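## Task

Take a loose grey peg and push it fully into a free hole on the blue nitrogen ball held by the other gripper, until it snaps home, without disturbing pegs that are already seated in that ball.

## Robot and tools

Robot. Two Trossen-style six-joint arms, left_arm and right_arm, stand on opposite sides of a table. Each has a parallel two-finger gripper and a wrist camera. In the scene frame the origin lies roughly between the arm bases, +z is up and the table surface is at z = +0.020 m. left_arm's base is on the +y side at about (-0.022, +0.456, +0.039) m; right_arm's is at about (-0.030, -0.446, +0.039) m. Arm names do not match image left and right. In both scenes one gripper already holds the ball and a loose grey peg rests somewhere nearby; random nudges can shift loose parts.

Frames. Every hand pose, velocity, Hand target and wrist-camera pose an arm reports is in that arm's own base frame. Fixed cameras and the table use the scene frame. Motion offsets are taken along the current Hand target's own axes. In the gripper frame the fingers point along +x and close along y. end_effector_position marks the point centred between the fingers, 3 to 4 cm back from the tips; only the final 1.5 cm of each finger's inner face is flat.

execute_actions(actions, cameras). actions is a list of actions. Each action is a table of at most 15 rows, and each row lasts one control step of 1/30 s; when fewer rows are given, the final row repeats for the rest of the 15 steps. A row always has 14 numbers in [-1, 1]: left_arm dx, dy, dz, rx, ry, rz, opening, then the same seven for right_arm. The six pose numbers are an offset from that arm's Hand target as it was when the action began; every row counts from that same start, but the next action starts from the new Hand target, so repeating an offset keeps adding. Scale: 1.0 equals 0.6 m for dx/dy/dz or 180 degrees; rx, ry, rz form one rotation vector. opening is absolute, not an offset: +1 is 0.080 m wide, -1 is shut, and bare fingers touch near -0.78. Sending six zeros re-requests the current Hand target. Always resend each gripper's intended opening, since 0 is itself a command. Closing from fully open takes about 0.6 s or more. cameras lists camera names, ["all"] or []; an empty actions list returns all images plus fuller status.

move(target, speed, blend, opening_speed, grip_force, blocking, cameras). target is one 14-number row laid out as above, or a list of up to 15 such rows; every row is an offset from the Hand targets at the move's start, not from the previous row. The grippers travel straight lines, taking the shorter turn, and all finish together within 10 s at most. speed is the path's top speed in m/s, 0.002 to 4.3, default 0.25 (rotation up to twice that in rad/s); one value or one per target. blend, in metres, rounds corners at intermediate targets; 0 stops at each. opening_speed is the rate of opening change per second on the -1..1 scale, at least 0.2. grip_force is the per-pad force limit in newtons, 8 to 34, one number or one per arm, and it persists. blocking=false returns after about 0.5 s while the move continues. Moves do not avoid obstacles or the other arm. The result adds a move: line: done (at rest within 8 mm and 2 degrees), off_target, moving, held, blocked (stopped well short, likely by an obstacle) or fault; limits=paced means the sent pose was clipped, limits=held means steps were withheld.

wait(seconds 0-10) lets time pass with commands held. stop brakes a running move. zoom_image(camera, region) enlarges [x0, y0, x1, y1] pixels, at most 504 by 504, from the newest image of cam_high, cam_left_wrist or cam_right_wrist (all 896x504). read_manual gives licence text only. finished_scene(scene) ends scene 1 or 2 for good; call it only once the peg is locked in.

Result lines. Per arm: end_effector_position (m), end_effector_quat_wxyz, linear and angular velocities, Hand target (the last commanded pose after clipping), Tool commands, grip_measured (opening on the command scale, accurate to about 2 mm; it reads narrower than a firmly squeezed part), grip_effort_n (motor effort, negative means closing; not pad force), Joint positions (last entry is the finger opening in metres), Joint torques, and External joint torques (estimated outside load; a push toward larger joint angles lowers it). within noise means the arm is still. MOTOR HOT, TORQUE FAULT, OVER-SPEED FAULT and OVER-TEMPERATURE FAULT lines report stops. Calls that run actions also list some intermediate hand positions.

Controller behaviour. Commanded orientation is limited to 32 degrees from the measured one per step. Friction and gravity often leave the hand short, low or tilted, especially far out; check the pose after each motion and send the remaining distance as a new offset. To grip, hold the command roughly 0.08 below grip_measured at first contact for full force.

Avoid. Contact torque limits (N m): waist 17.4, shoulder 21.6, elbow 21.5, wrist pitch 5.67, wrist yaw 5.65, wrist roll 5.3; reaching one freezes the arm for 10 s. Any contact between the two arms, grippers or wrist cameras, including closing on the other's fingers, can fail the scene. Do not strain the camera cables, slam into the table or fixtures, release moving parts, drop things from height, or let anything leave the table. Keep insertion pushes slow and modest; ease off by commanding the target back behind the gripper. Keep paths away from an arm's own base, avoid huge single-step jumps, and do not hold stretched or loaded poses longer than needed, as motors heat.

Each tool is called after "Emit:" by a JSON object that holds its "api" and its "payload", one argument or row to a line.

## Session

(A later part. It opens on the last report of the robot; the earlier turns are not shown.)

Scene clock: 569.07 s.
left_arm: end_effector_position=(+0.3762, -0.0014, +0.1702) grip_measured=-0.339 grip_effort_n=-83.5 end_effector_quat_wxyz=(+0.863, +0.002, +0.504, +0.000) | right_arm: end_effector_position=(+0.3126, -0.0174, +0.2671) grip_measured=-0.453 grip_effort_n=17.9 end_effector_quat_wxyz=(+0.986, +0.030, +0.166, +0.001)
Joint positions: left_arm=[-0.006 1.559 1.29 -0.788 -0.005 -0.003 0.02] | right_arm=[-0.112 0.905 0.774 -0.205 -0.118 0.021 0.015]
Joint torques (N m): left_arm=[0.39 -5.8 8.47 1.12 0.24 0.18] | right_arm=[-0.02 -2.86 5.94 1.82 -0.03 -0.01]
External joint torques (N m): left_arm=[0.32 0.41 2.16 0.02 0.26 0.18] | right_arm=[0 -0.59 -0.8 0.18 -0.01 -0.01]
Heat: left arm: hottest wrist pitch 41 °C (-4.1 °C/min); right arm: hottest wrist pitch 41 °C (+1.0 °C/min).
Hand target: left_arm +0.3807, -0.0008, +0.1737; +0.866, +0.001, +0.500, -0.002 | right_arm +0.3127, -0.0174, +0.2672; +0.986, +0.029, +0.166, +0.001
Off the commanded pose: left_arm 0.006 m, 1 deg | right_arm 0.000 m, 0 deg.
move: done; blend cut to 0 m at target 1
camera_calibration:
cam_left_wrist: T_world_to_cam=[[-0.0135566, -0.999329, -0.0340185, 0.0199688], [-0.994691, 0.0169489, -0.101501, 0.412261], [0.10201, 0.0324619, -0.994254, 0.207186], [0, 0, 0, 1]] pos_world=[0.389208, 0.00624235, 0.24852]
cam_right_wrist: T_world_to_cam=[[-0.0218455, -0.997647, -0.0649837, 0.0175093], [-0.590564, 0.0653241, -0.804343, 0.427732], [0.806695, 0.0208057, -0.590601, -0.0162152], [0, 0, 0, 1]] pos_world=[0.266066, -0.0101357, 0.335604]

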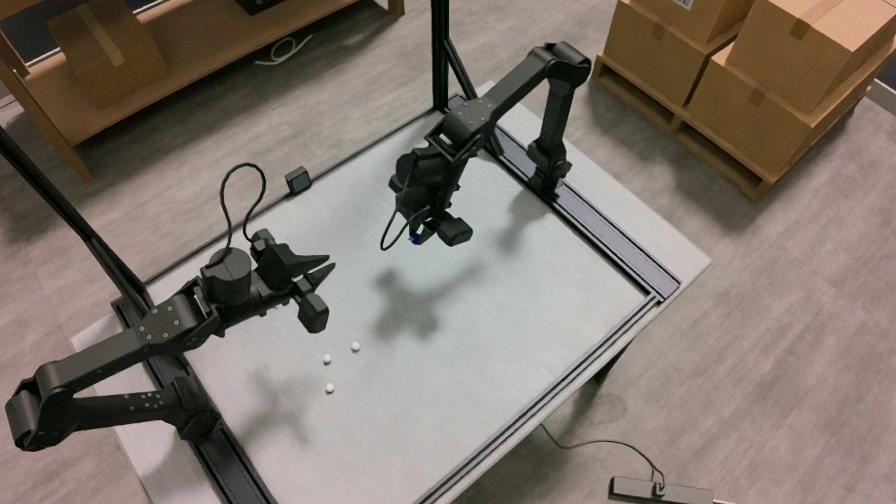

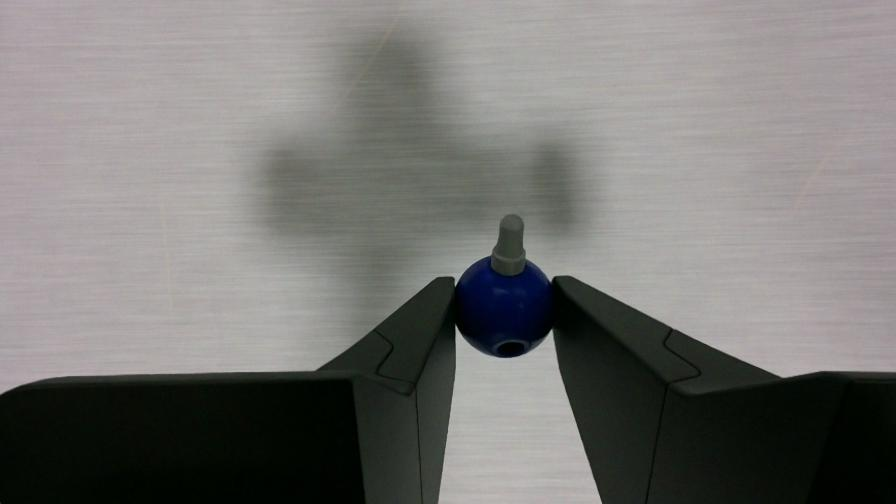

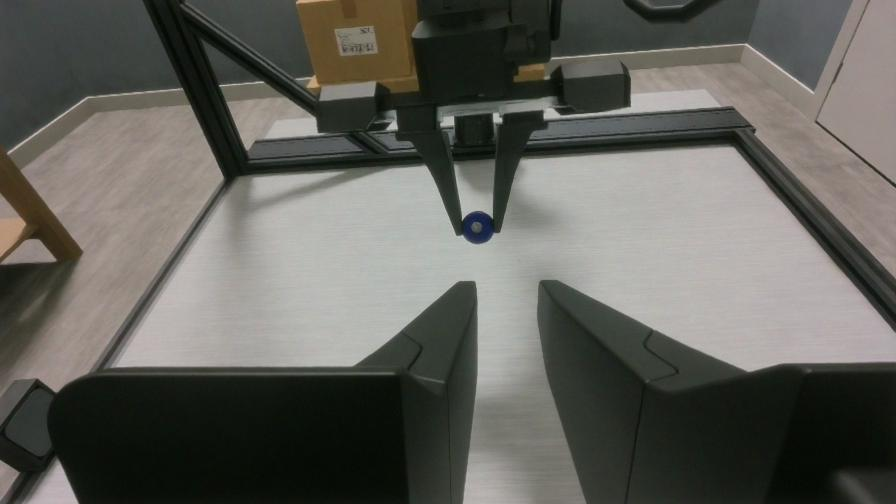

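Emit:
{"api": "move", "payload": {
  "target": [0,0,0,0,0,0,-0.465, 0.2148,0.0003,-0.1258,0,-0.0783,0.004,-0.45],
  "speed": 0.2,
  "cameras": ["all"]
}}

Scene clock: 575.70 s.
left_arm: end_effector_position=(+0.3762, -0.0014, +0.1702) grip_measured=-0.339 grip_effort_n=-83.5 end_effector_quat_wxyz=(+0.863, +0.002, +0.504, +0.000) | right_arm: end_effector_position=(+0.4097, -0.0119, +0.1574) grip_measured=-0.453 grip_effort_n=17.9 end_effector_quat_wxyz=(+0.999, +0.028, +0.040, +0.004)
Joint positions: left_arm=[-0.006 1.559 1.29 -0.788 -0.005 -0.003 0.02] | right_arm=[-0.052 1.608 0.498 1.03 -0.062 0.051 0.015]
Joint torques (N m): left_arm=[0.41 -5.79 8.44 1.12 0.24 0.17] | right_arm=[0.26 -4.71 4.07 2.06 0.07 0.21]
External joint torques (N m): left_arm=[0.41 0.32 2.19 0.03 0.25 0.17] | right_arm=[0.23 0.55 -0.92 0.42 0.07 0.21]
Heat: left arm: hottest wrist pitch 41 °C (-3.0 °C/min); right arm: hottest wrist pitch 41 °C (+0.0 °C/min).
Hand target: left_arm +0.3807, -0.0008, +0.1737; +0.866, +0.001, +0.500, -0.002 | right_arm +0.4098, -0.0113, +0.1537; +0.999, +0.030, +0.044, +0.004
Off the commanded pose: left_arm 0.006 m, 1 deg | right_arm 0.003 m, 1 deg.
move: done
camera_calibration:
cam_left_wrist: T_world_to_cam=[[-0.0135566, -0.999329, -0.0340185, 0.0199688], [-0.994691, 0.0169489, -0.101501, 0.412261], [0.10201, 0.0324619, -0.994254, 0.207186], [0, 0, 0, 1]] pos_world=[0.389208, 0.00624235, 0.24852]
cam_right_wrist: T_world_to_cam=[[-0.0063758, -0.997853, -0.0651798, 0.0117059], [-0.369589, 0.0629173, -0.927063, 0.325198], [0.929173, 0.018179, -0.369197, -0.244476], [0, 0, 0, 1]] pos_world=[0.347424, -0.00433548, 0.211982]

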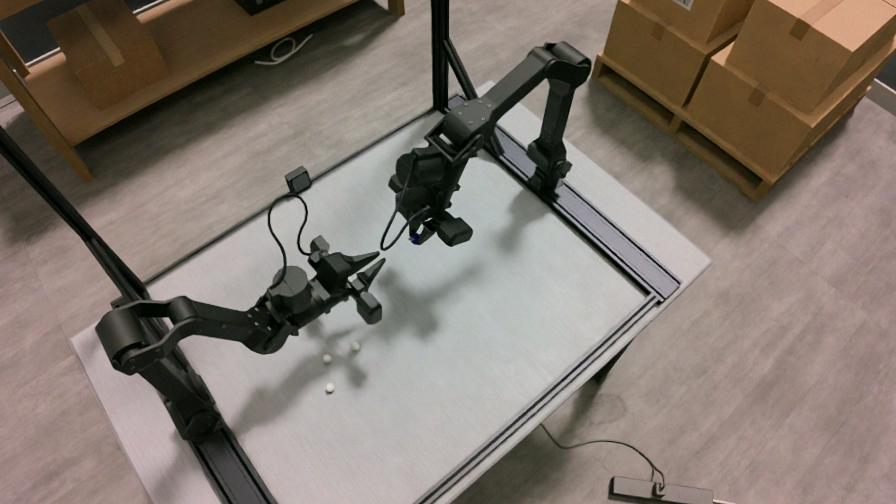

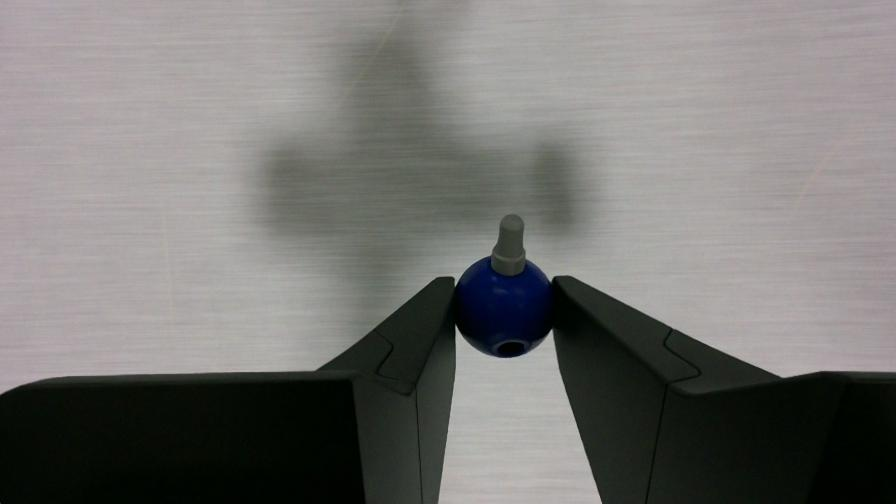

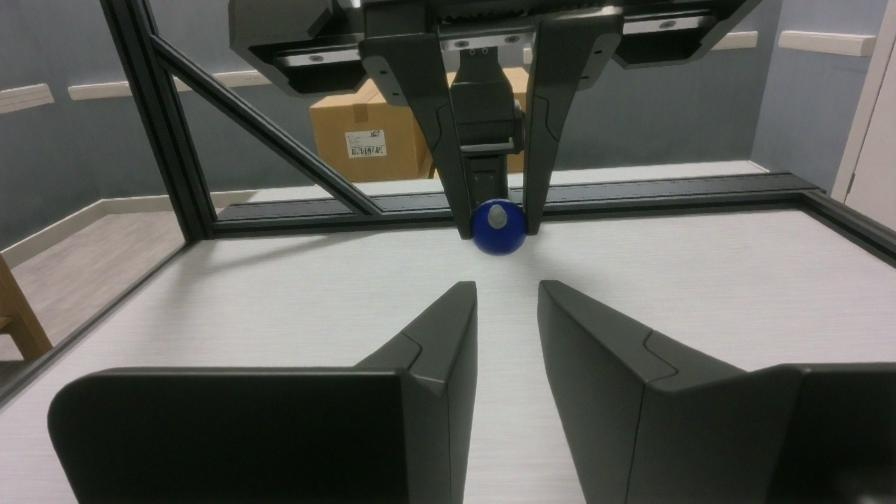

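Emit:
{"api": "move", "payload": {
  "target": [0,0,0,0,0,0,-0.465, 0.1028,-0.0042,-0.002,0,0,0,-0.45],
  "speed": 0.1,
  "cameras": ["all"]
}}

Emit:
{"api": "zoom_image", "payload": {
  "camera": "cam_right_wrist",
  "region": [440, 180, 580, 320]
}}

Scene clock: 579.63 s.
left_arm: end_effector_position=(+0.3762, -0.0014, +0.1702) grip_measured=-0.339 grip_effort_n=-83.5 end_effector_quat_wxyz=(+0.863, +0.002, +0.504, +0.000) | right_arm: end_effector_position=(+0.4678, -0.0137, +0.1470) grip_measured=-0.453 grip_effort_n=17.4 end_effector_quat_wxyz=(+0.999, +0.028, +0.045, +0.004)
Joint positions: left_arm=[-0.006 1.559 1.29 -0.788 -0.005 -0.003 0.02] | right_arm=[-0.048 1.83 0.723 1.018 -0.058 0.051 0.015]
Joint torques (N m): left_arm=[0.4 -5.78 8.46 1.12 0.24 0.17] | right_arm=[0.16 -6.26 5.78 1.84 0.07 0.21]
External joint torques (N m): left_arm=[0.4 0.37 2.2 0.04 0.25 0.17] | right_arm=[0.16 0.6 0.78 0.2 0.07 0.21]
Heat: left arm: hottest wrist pitch 41 °C (-2.0 °C/min); right arm: hottest wrist pitch 42 °C (+1.0 °C/min).
Hand target: left_arm +0.3807, -0.0008, +0.1737; +0.866, +0.001, +0.500, -0.002 | right_arm +0.4712, -0.0131, +0.1472; +0.999, +0.030, +0.043, +0.004
Off the commanded pose: left_arm 0.006 m, 1 deg | right_arm 0.003 m, 0 deg.
move: done
camera_calibration:
cam_left_wrist: T_world_to_cam=[[-0.0135566, -0.999329, -0.0340185, 0.0199688], [-0.994691, 0.0169489, -0.101501, 0.412261], [0.10201, 0.0324619, -0.994254, 0.207186], [0, 0, 0, 1]] pos_world=[0.389208, 0.00624235, 0.24852]
cam_right_wrist: T_world_to_cam=[[-0.00706959, -0.997818, -0.0656427, 0.0100236], [-0.37882, 0.063424, -0.923295, 0.340934], [0.925444, 0.0183394, -0.378441, -0.299194], [0, 0, 0, 1]] pos_world=[0.406111, -0.00613461, 0.202213]

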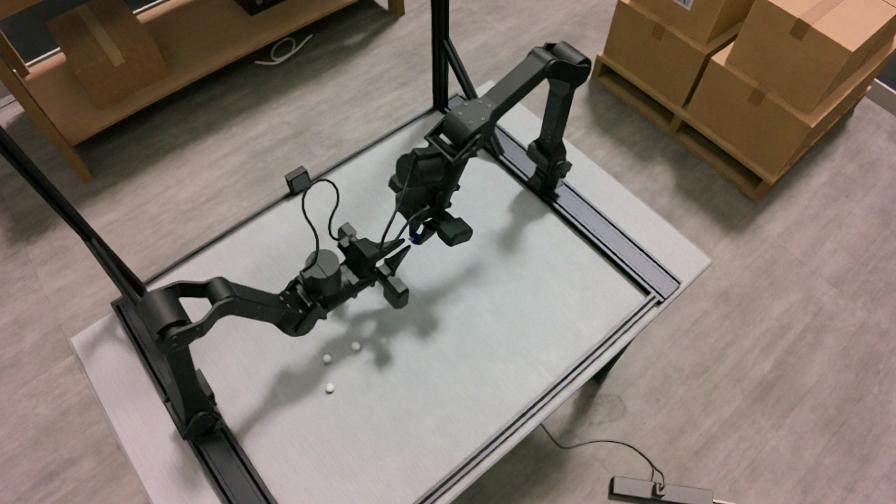

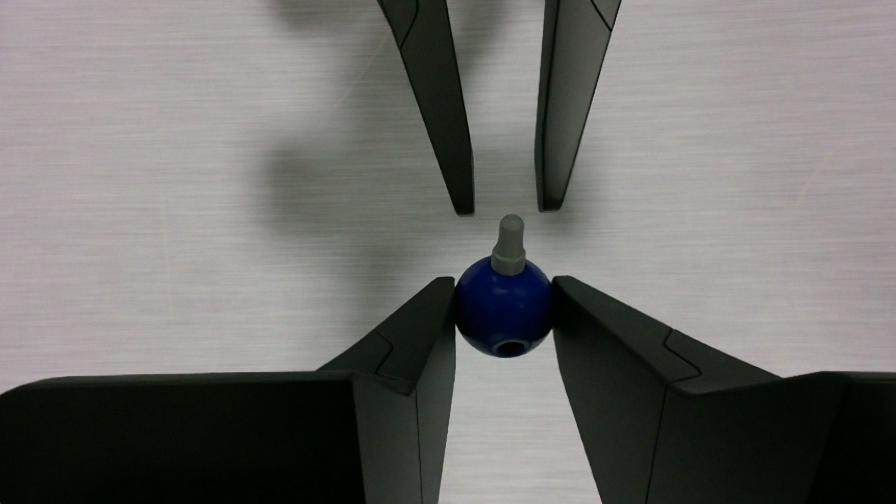

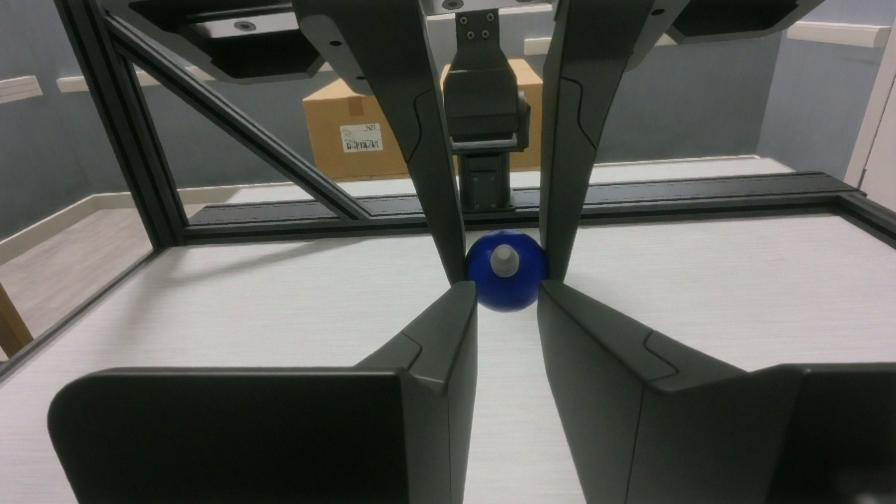

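Scaled by 3.600 from the camera's 896x504 image, which has a finer 1280x720 frame.

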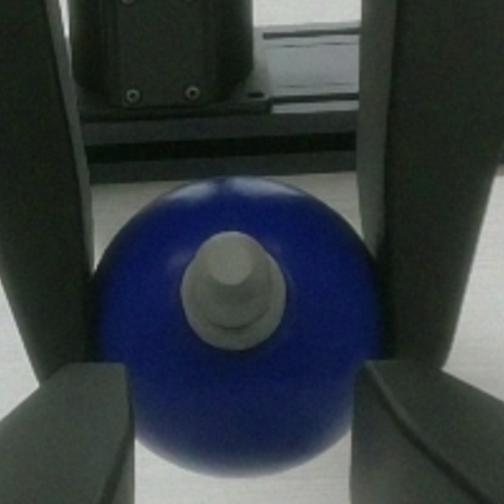

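Emit:
{"api": "move", "payload": {
  "target": [0,0,0,0,0,0,-0.465, 0.0108,0.0008,0.0083,0,0,0,-0.45],
  "speed": 0.05,
  "cameras": ["cam_left_wrist","cam_right_wrist"]
}}

Emit:
{"api": "zoom_image", "payload": {
  "camera": "cam_right_wrist",
  "region": [440, 200, 580, 340]
}}

Scene clock: 582.63 s.
left_arm: end_effector_position=(+0.3762, -0.0014, +0.1702) grip_measured=-0.339 grip_effort_n=-83.5 end_effector_quat_wxyz=(+0.863, +0.002, +0.504, +0.000) | right_arm: end_effector_position=(+0.4746, -0.0135, +0.1512) grip_measured=-0.453 grip_effort_n=17.4 end_effector_quat_wxyz=(+0.999, +0.028, +0.045, +0.004)
Joint positions: left_arm=[-0.006 1.559 1.29 -0.788 -0.005 -0.003 0.02] | right_arm=[-0.046 1.835 0.757 0.989 -0.056 0.051 0.015]
Joint torques (N m): left_arm=[0.41 -5.79 8.47 1.12 0.24 0.17] | right_arm=[0.22 -6.23 5.94 1.85 0.08 0.2]
External joint torques (N m): left_arm=[0.4 0.38 2.18 0.03 0.26 0.16] | right_arm=[0.22 0.81 0.81 0.2 0.08 0.2]
Heat: left arm: hottest elbow 41 °C (+3.0 °C/min); right arm: hottest wrist pitch 42 °C (+1.0 °C/min).
Hand target: left_arm +0.3807, -0.0008, +0.1737; +0.866, +0.001, +0.500, -0.002 | right_arm +0.4780, -0.0129, +0.1514; +0.999, +0.030, +0.044, +0.004
Off the commanded pose: left_arm 0.006 m, 1 deg | right_arm 0.004 m, 0 deg.
move: done
camera_calibration:
cam_left_wrist: T_world_to_cam=[[-0.0135566, -0.999329, -0.0340185, 0.0199688], [-0.994691, 0.0169489, -0.101501, 0.412261], [0.10201, 0.0324619, -0.994254, 0.207186], [0, 0, 0, 1]] pos_world=[0.389208, 0.00624235, 0.24852]
cam_right_wrist: T_world_to_cam=[[-0.00713587, -0.997826, -0.0655104, 0.0104479], [-0.379142, 0.0633204, -0.923169, 0.347527], [0.925311, 0.0182502, -0.37877, -0.303869], [0, 0, 0, 1]] pos_world=[0.41301, -0.00603466, 0.206414]
Images, in order (width x height): cam_left_wrist 896x504, cam_right_wrist 896x504.

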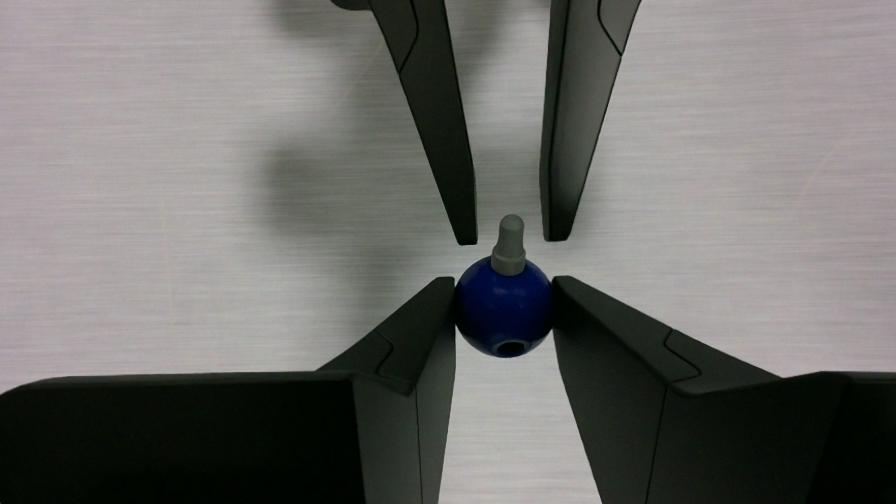

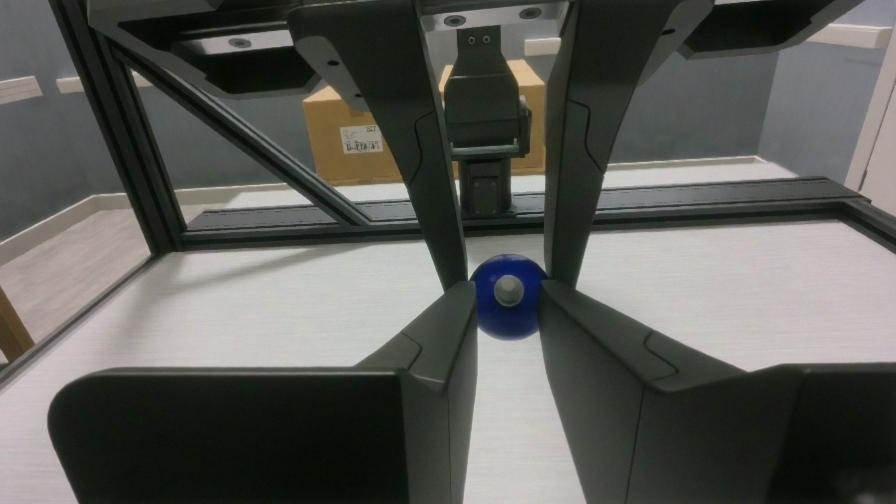

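Scaled by 3.600 from the camera's 896x504 image, which has a finer 1280x720 frame.

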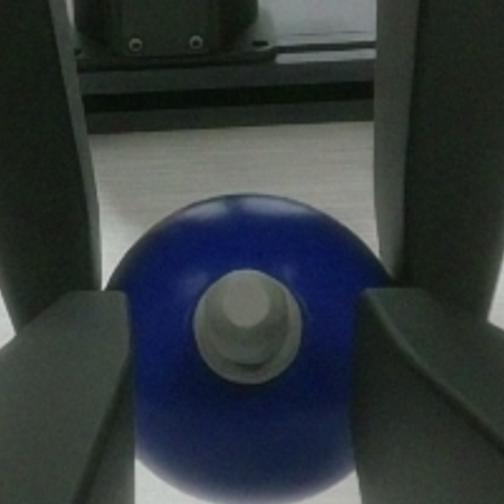

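Emit:
{"api": "move", "payload": {
  "target": [0,0,0,0,0,0,-0.465, 0,0,0,0,0,0,-0.9],
  "opening_speed": 0.5,
  "cameras": ["cam_left_wrist","cam_right_wrist"]
}}

Emit:
{"api": "zoom_image", "payload": {
  "camera": "cam_left_wrist",
  "region": [450, 200, 560, 310]
}}

Scene clock: 584.27 s.
left_arm: end_effector_position=(+0.3760, -0.0013, +0.1699) grip_measured=-0.339 grip_effort_n=-83.5 end_effector_quat_wxyz=(+0.863, +0.001, +0.505, +0.000) | right_arm: end_effector_position=(+0.4747, -0.0136, +0.1512) grip_measured=-0.737 grip_effort_n=-83.5 end_effector_quat_wxyz=(+0.999, +0.028, +0.045, +0.004)
Joint positions: left_arm=[-0.005 1.559 1.29 -0.79 -0.005 -0.003 0.02] | right_arm=[-0.046 1.835 0.757 0.988 -0.056 0.051 0.002]
Joint torques (N m): left_arm=[0.37 -5.79 8.46 1.2 0.23 0.17] | right_arm=[0.18 -6.31 5.82 1.86 0.05 0.19]
External joint torques (N m): left_arm=[0.37 0.44 2.14 0.1 0.24 0.17] | right_arm=[0.14 0.79 0.63 0.19 0.05 0.19]
Heat: left arm: hottest elbow 41 °C (+3.0 °C/min); right arm: hottest wrist pitch 42 °C (+1.0 °C/min).
Hand target: left_arm +0.3807, -0.0008, +0.1736; +0.866, +0.001, +0.500, -0.002 | right_arm +0.4781, -0.0129, +0.1515; +0.999, +0.030, +0.043, +0.004
Off the commanded pose: left_arm 0.006 m, 1 deg | right_arm 0.003 m, 0 deg.
move: done
camera_calibration:
cam_left_wrist: T_world_to_cam=[[-0.013444, -0.999342, -0.0336765, 0.0200277], [-0.994846, 0.0167536, -0.100007, 0.411816], [0.100505, 0.0321584, -0.994417, 0.207522], [0, 0, 0, 1]] pos_world=[0.389105, 0.00644156, 0.248222]
cam_right_wrist: T_world_to_cam=[[-0.00752543, -0.997821, -0.0655503, 0.0106184], [-0.379503, 0.0634978, -0.923009, 0.347645], [0.92516, 0.0179305, -0.379154, -0.303729], [0, 0, 0, 1]] pos_world=[0.41301, -0.00603348, 0.206416]
Images, in order (width x height): cam_left_wrist 896x504, cam_right_wrist 896x504.

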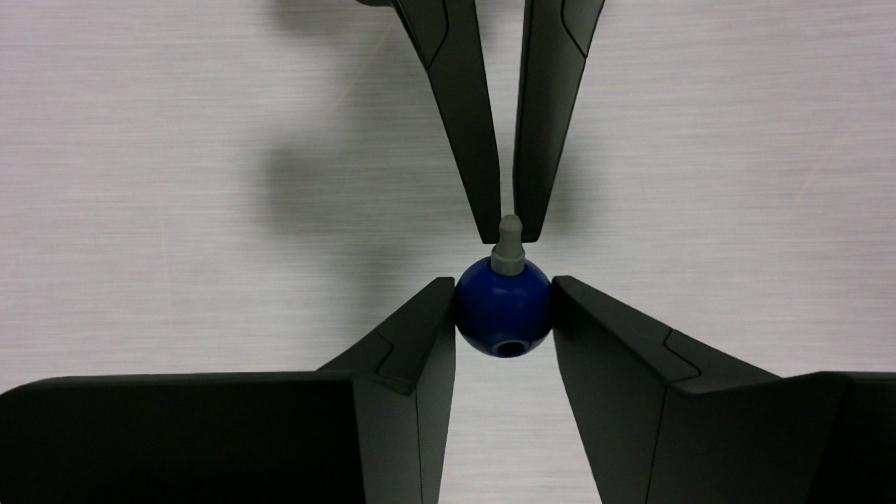

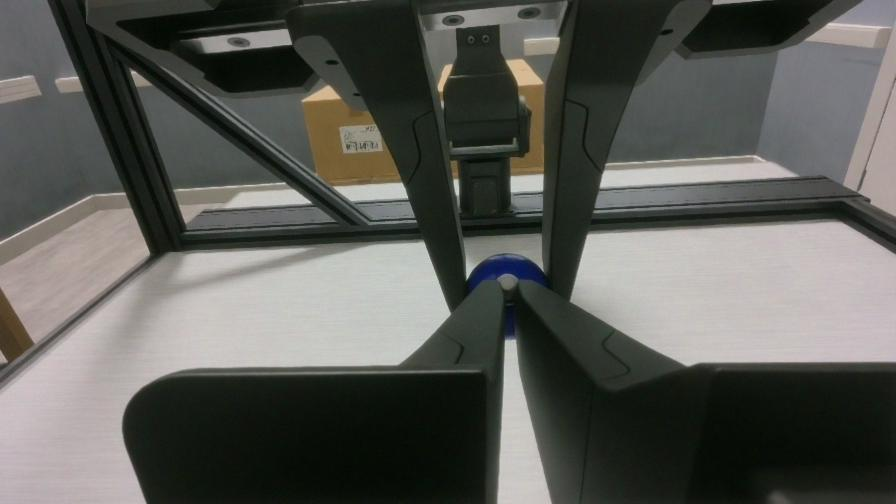

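Scaled by 4.582 from the camera's 896x504 image, which has a finer 1280x720 frame.

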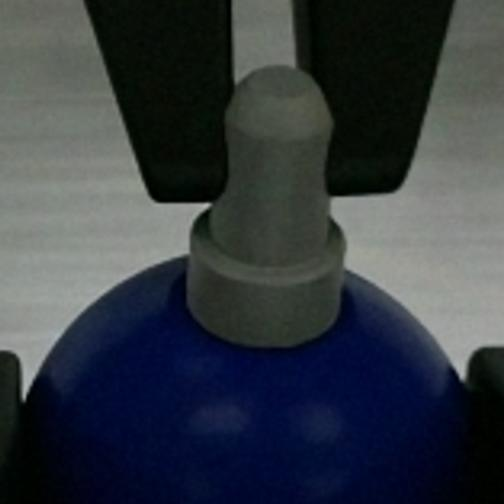

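Emit:
{"api": "move", "payload": {
  "target": [
    [0.0057,0,-0.0167,0,-0.111,0,-0.465, 0,0,0,0,0,0,-0.9],
    [0.017,0,-0.0303,0,-0.2222,0,-0.465, 0,0,0,0,0,0,-0.9]
  ],
  "speed": 0.1,
  "blend": 0.005,
  "cameras": ["all"]
}}

Emit:
{"api": "zoom_image", "payload": {
  "camera": "cam_left_wrist",
  "region": [450, 200, 560, 310]
}}

Scene clock: 590.47 s.
left_arm: end_effector_position=(+0.3694, -0.0012, +0.1521) grip_measured=-0.339 grip_effort_n=-83.5 end_effector_quat_wxyz=(+0.983, -0.001, +0.182, -0.001) | right_arm: end_effector_position=(+0.4755, -0.0133, +0.1526) grip_measured=-0.770 grip_effort_n=-39.3 end_effector_quat_wxyz=(+0.999, +0.028, +0.043, +0.004)
Joint positions: left_arm=[-0.004 1.294 0.525 0.404 -0.002 -0.003 0.02] | right_arm=[-0.046 1.836 0.76 0.991 -0.056 0.051 0]
Joint torques (N m): left_arm=[0.34 -4.89 6 2.54 0.25 0.14] | right_arm=[0.22 -6.5 5.63 1.66 0.06 0.22]
External joint torques (N m): left_arm=[0.36 -0.77 -0.13 0.92 0.25 0.14] | right_arm=[0.25 0.46 0.56 0.04 0.05 0.21]
Heat: left arm: hottest wrist pitch 43 °C (+1.0 °C/min); right arm: hottest wrist pitch 42 °C (+1.0 °C/min).
Hand target: left_arm +0.3701, -0.0008, +0.1557; +0.985, +0.001, +0.173, -0.002 | right_arm +0.4781, -0.0129, +0.1515; +0.999, +0.030, +0.044, +0.004
Off the commanded pose: left_arm 0.004 m, 1 deg | right_arm 0.003 m, 0 deg.
move: done; blend cut to 0 m at target 1
camera_calibration:
cam_left_wrist: T_world_to_cam=[[0.00896602, -0.999501, -0.030302, 0.010561], [-0.701081, 0.0153246, -0.712917, 0.388184], [0.713025, 0.0276362, -0.700594, -0.0805046], [0, 0, 0, 1]] pos_world=[0.329455, 0.00683179, 0.220662]
cam_right_wrist: T_world_to_cam=[[-0.00647642, -0.997817, -0.0657193, 0.0105925], [-0.374941, 0.0633491, -0.924882, 0.347358], [0.927026, 0.0186509, -0.374533, -0.30561], [0, 0, 0, 1]] pos_world=[0.413616, -0.00573552, 0.2075]

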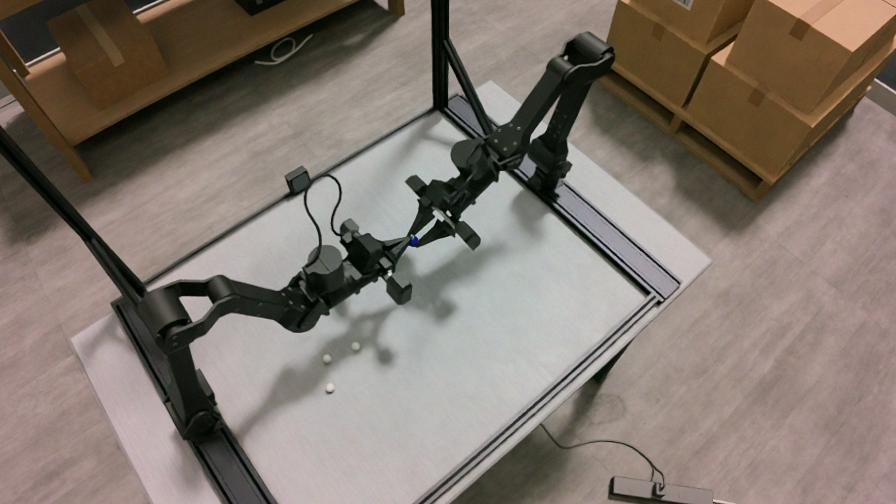

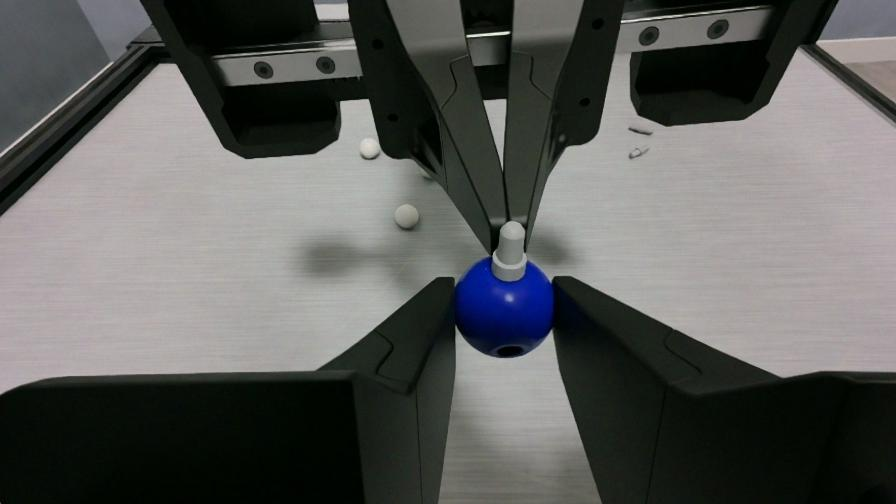

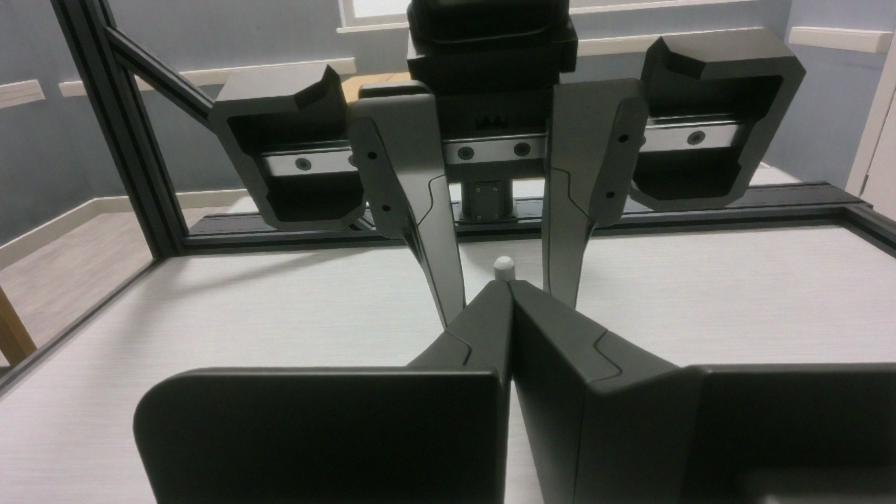

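Scaled by 4.582 from the camera's 896x504 image, which has a finer 1280x720 frame.

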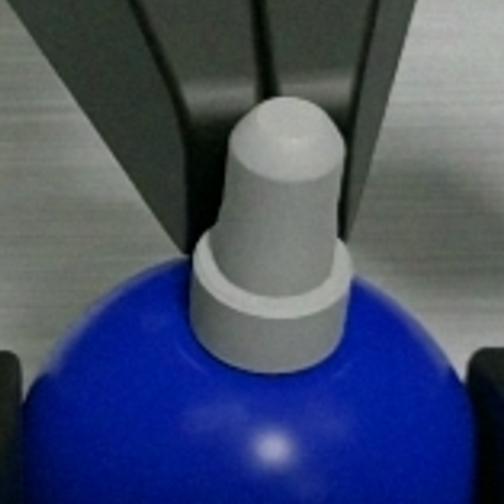

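Emit:
{"api": "zoom_image", "payload": {
  "camera": "cam_left_wrist",
  "region": [482, 245, 537, 300]
}}

Emit:
{"api": "zoom_image", "payload": {
  "camera": "cam_left_wrist",
  "region": [482, 315, 537, 370]
}}

Scaled by 9.164 from the camera's 896x504 image, which has a finer 1280x720 frame.

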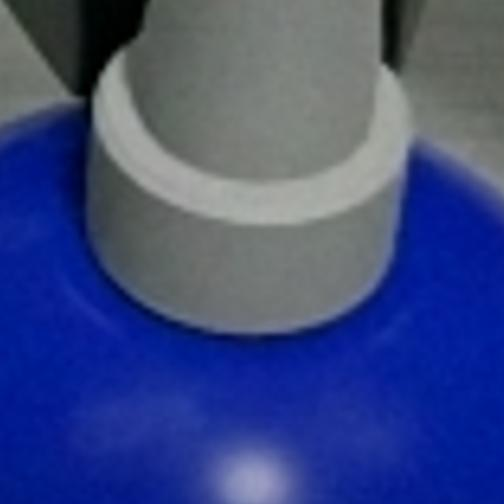

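Scaled by 9.164 from the camera's 896x504 image, which has a finer 1280x720 frame.

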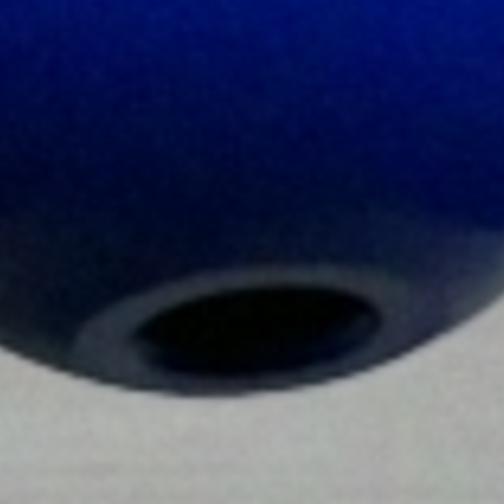

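Emit:
{"api": "zoom_image", "payload": {
  "camera": "cam_left_wrist",
  "region": [486, 268, 506, 288]
}}

Emit:
{"api": "zoom_image", "payload": {
  "camera": "cam_left_wrist",
  "region": [512, 268, 532, 288]
}}

Emit:
{"api": "zoom_image", "payload": {
  "camera": "cam_left_wrist",
  "region": [492, 265, 527, 300]
}}

Scaled by 25.200 from the camera's 896x504 image, which has a finer 1280x720 frame.

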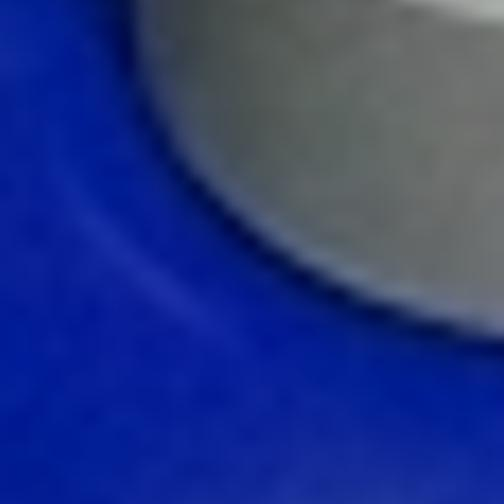

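Scaled by 25.200 from the camera's 896x504 image, which has a finer 1280x720 frame.

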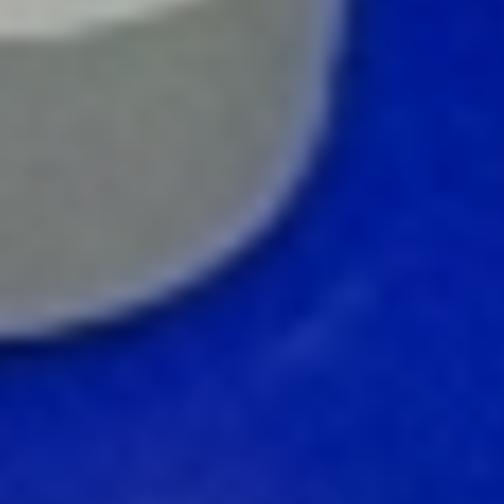

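Scaled by 14.400 from the camera's 896x504 image, which has a finer 1280x720 frame.

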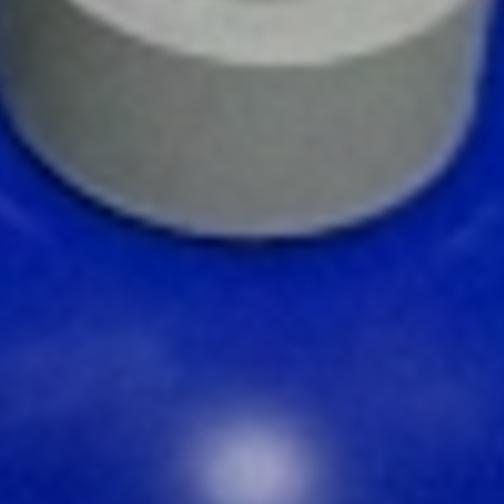

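Emit:
{"api": "move", "payload": {
  "target": [
    [0,0,0,0,0,0,-0.465, -0.0417,0,0,0,0,0,-0.9],
    [0,0,0,0,0,0,-0.465, -0.0417,0,0.0133,0,0,0,-0.45]
  ],
  "speed": 0.1,
  "blend": 0.008,
  "cameras": ["all"]
}}

Emit:
{"api": "zoom_image", "payload": {
  "camera": "cam_right_wrist",
  "region": [440, 180, 580, 320]
}}

Scene clock: 603.00 s.
left_arm: end_effector_position=(+0.3703, -0.0012, +0.1545) grip_measured=-0.339 grip_effort_n=-83.5 end_effector_quat_wxyz=(+0.984, -0.001, +0.176, -0.001) | right_arm: end_effector_position=(+0.4556, -0.0129, +0.1554) grip_measured=-0.455 grip_effort_n=17.9 end_effector_quat_wxyz=(+0.998, +0.028, +0.050, +0.004)
Joint positions: left_arm=[-0.004 1.294 0.525 0.416 -0.002 -0.003 0.02] | right_arm=[-0.047 1.754 0.686 0.967 -0.057 0.051 0.015]
Joint torques (N m): left_arm=[0.33 -4.88 5.99 1.79 0.25 0.14] | right_arm=[-0.35 -9.05 4.06 1.84 -0.09 0.19]
External joint torques (N m): left_arm=[0.33 -0.76 -0.12 0.17 0.25 0.14] | right_arm=[-0.35 -2.55 -1.08 0.19 -0.09 0.19]
Heat: left arm: hottest wrist pitch 47 °C (+6.0 °C/min); right arm: hottest wrist pitch 43 °C (+2.0 °C/min).
Hand target: left_arm +0.3701, -0.0008, +0.1558; +0.985, +0.001, +0.173, -0.002 | right_arm +0.4538, -0.0135, +0.1616; +0.999, +0.030, +0.043, +0.004
Off the commanded pose: left_arm 0.001 m, 0 deg | right_arm 0.006 m, 1 deg.
move: done; blend cut to 0.004 m at target 1
camera_calibration:
cam_left_wrist: T_world_to_cam=[[0.00939331, -0.999502, -0.030119, 0.0104359], [-0.692606, 0.0152222, -0.721155, 0.38867], [0.721255, 0.0276347, -0.692118, -0.0838585], [0, 0, 0, 1]] pos_world=[0.329581, 0.00683166, 0.222566]
cam_right_wrist: T_world_to_cam=[[-0.0082765, -0.997756, -0.0664482, 0.0118824], [-0.389334, 0.0644223, -0.918841, 0.348046], [0.921059, 0.0182658, -0.388993, -0.28108], [0, 0, 0, 1]] pos_world=[0.394495, -0.00543199, 0.21125]

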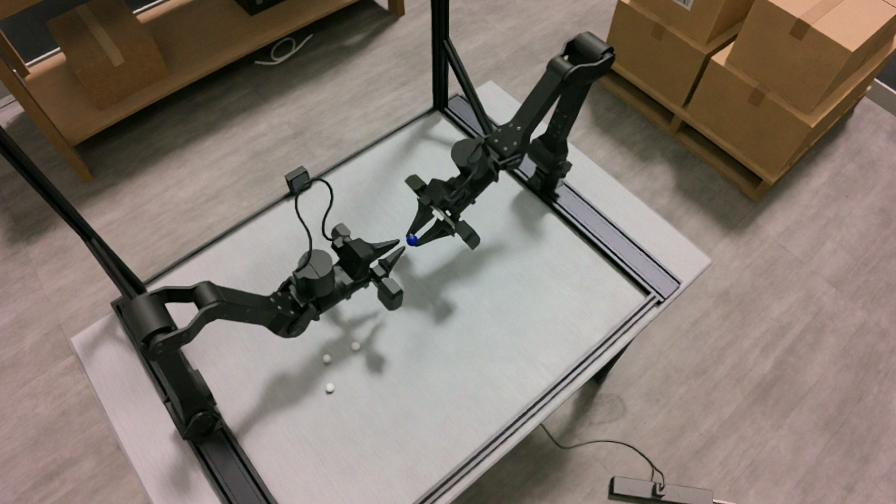

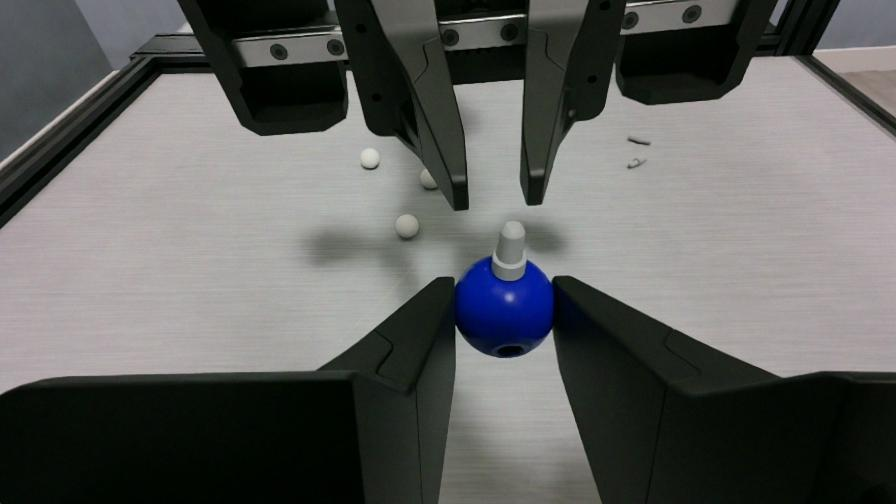

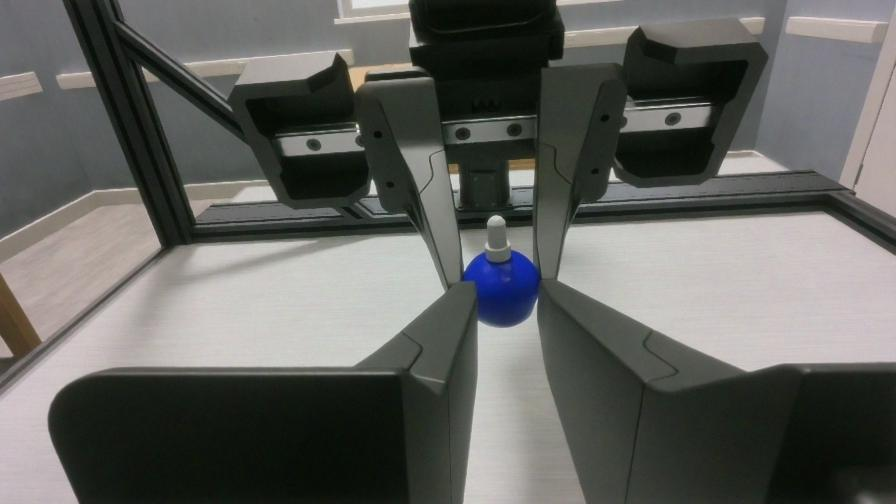

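Scaled by 3.600 from the camera's 896x504 image, which has a finer 1280x720 frame.

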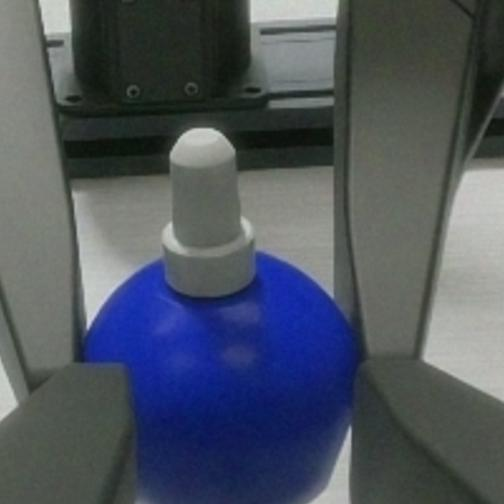

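Emit:
{"api": "zoom_image", "payload": {
  "camera": "cam_right_wrist",
  "region": [475, 210, 525, 270]
}}

Emit:
{"api": "zoom_image", "payload": {
  "camera": "cam_right_wrist",
  "region": [478, 235, 518, 275]
}}

Scaled by 8.400 from the camera's 896x504 image, which has a finer 1280x720 frame.

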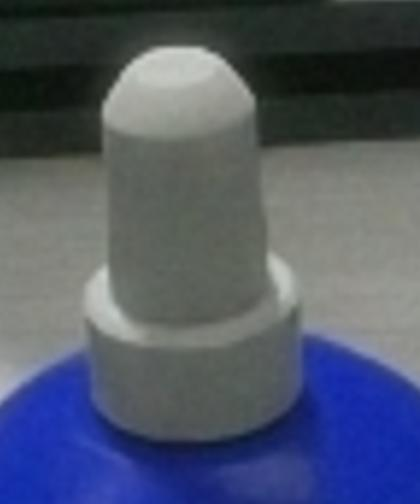

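Scaled by 12.600 from the camera's 896x504 image, which has a finer 1280x720 frame.

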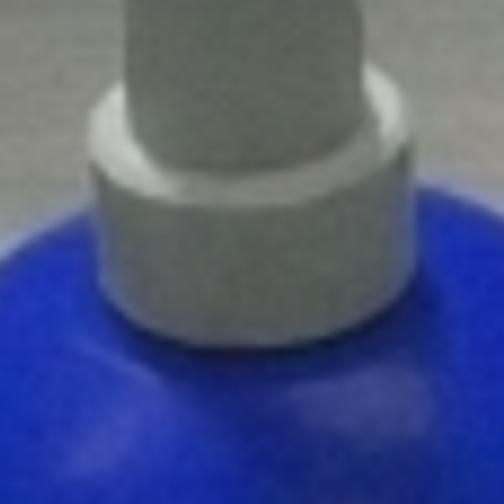

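Emit:
{"api": "move", "payload": {
  "target": [0,0,0,0,0,0,-0.465, 0.023,0,0.016,0,0,0,-0.45],
  "speed": 0.1,
  "cameras": ["cam_left_wrist","cam_right_wrist"]
}}

Emit:
{"api": "zoom_image", "payload": {
  "camera": "cam_right_wrist",
  "region": [440, 200, 580, 340]
}}

Scene clock: 607.13 s.
left_arm: end_effector_position=(+0.3703, -0.0012, +0.1545) grip_measured=-0.339 grip_effort_n=-83.5 end_effector_quat_wxyz=(+0.984, -0.001, +0.176, -0.001) | right_arm: end_effector_position=(+0.4655, -0.0134, +0.1653) grip_measured=-0.453 grip_effort_n=17.9 end_effector_quat_wxyz=(+0.998, +0.028, +0.049, +0.004)
Joint positions: left_arm=[-0.004 1.294 0.525 0.416 -0.002 -0.003 0.02] | right_arm=[-0.047 1.754 0.741 0.915 -0.057 0.051 0.015]
Joint torques (N m): left_arm=[0.34 -4.87 6 1.79 0.25 0.14] | right_arm=[-0.22 -7.07 6.14 1.84 -0.08 0.2]
External joint torques (N m): left_arm=[0.34 -0.77 -0.15 0.16 0.26 0.13] | right_arm=[-0.22 -0.47 0.84 0.21 -0.08 0.2]
Heat: left arm: hottest wrist pitch 47 °C (+6.1 °C/min); right arm: hottest wrist pitch 43 °C (+2.0 °C/min).
Hand target: left_arm +0.3701, -0.0008, +0.1558; +0.985, +0.001, +0.173, -0.002 | right_arm +0.4684, -0.0139, +0.1700; +0.999, +0.030, +0.043, +0.004
Off the commanded pose: left_arm 0.001 m, 0 deg | right_arm 0.005 m, 1 deg.
move: done
camera_calibration:
cam_left_wrist: T_world_to_cam=[[0.00939331, -0.999502, -0.030119, 0.0104359], [-0.692606, 0.0152222, -0.721155, 0.38867], [0.721255, 0.0276347, -0.692118, -0.0838585], [0, 0, 0, 1]] pos_world=[0.329581, 0.00683166, 0.222566]
cam_right_wrist: T_world_to_cam=[[-0.00810351, -0.997762, -0.0663745, 0.0120356], [-0.387559, 0.0643224, -0.919598, 0.360434], [0.921809, 0.0182721, -0.387213, -0.286947], [0, 0, 0, 1]] pos_world=[0.404298, -0.00593225, 0.221144]
Images, in order (width x height): cam_left_wrist 896x504, cam_right_wrist 896x504.

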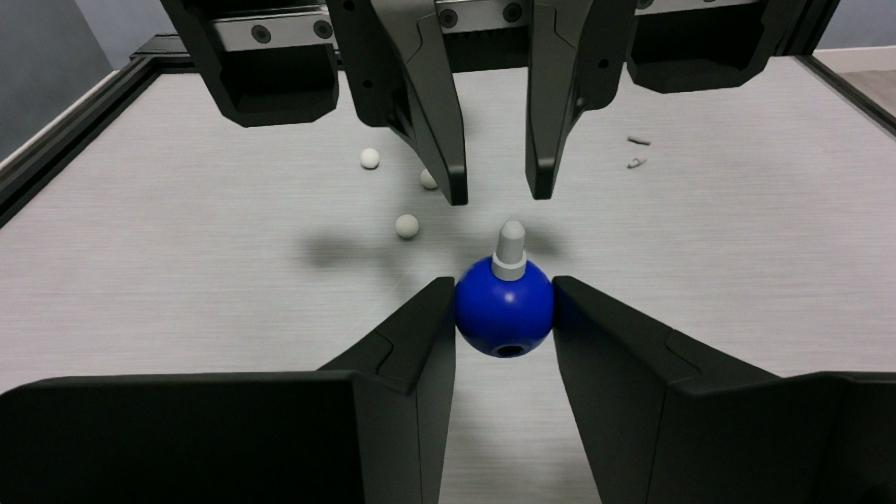

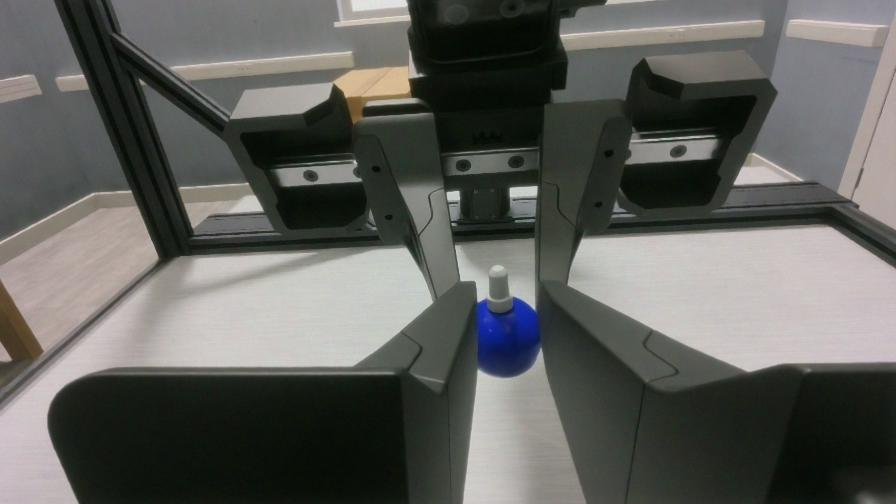

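Scaled by 3.600 from the camera's 896x504 image, which has a finer 1280x720 frame.

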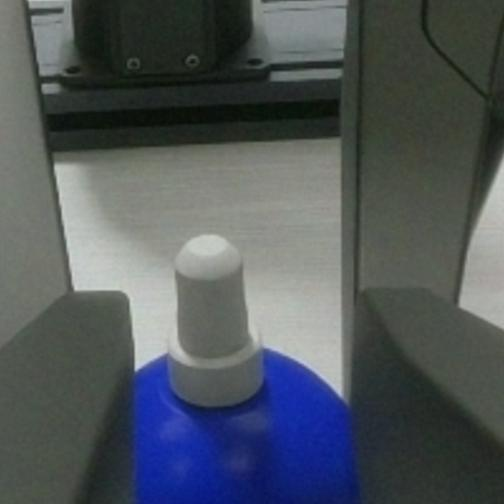

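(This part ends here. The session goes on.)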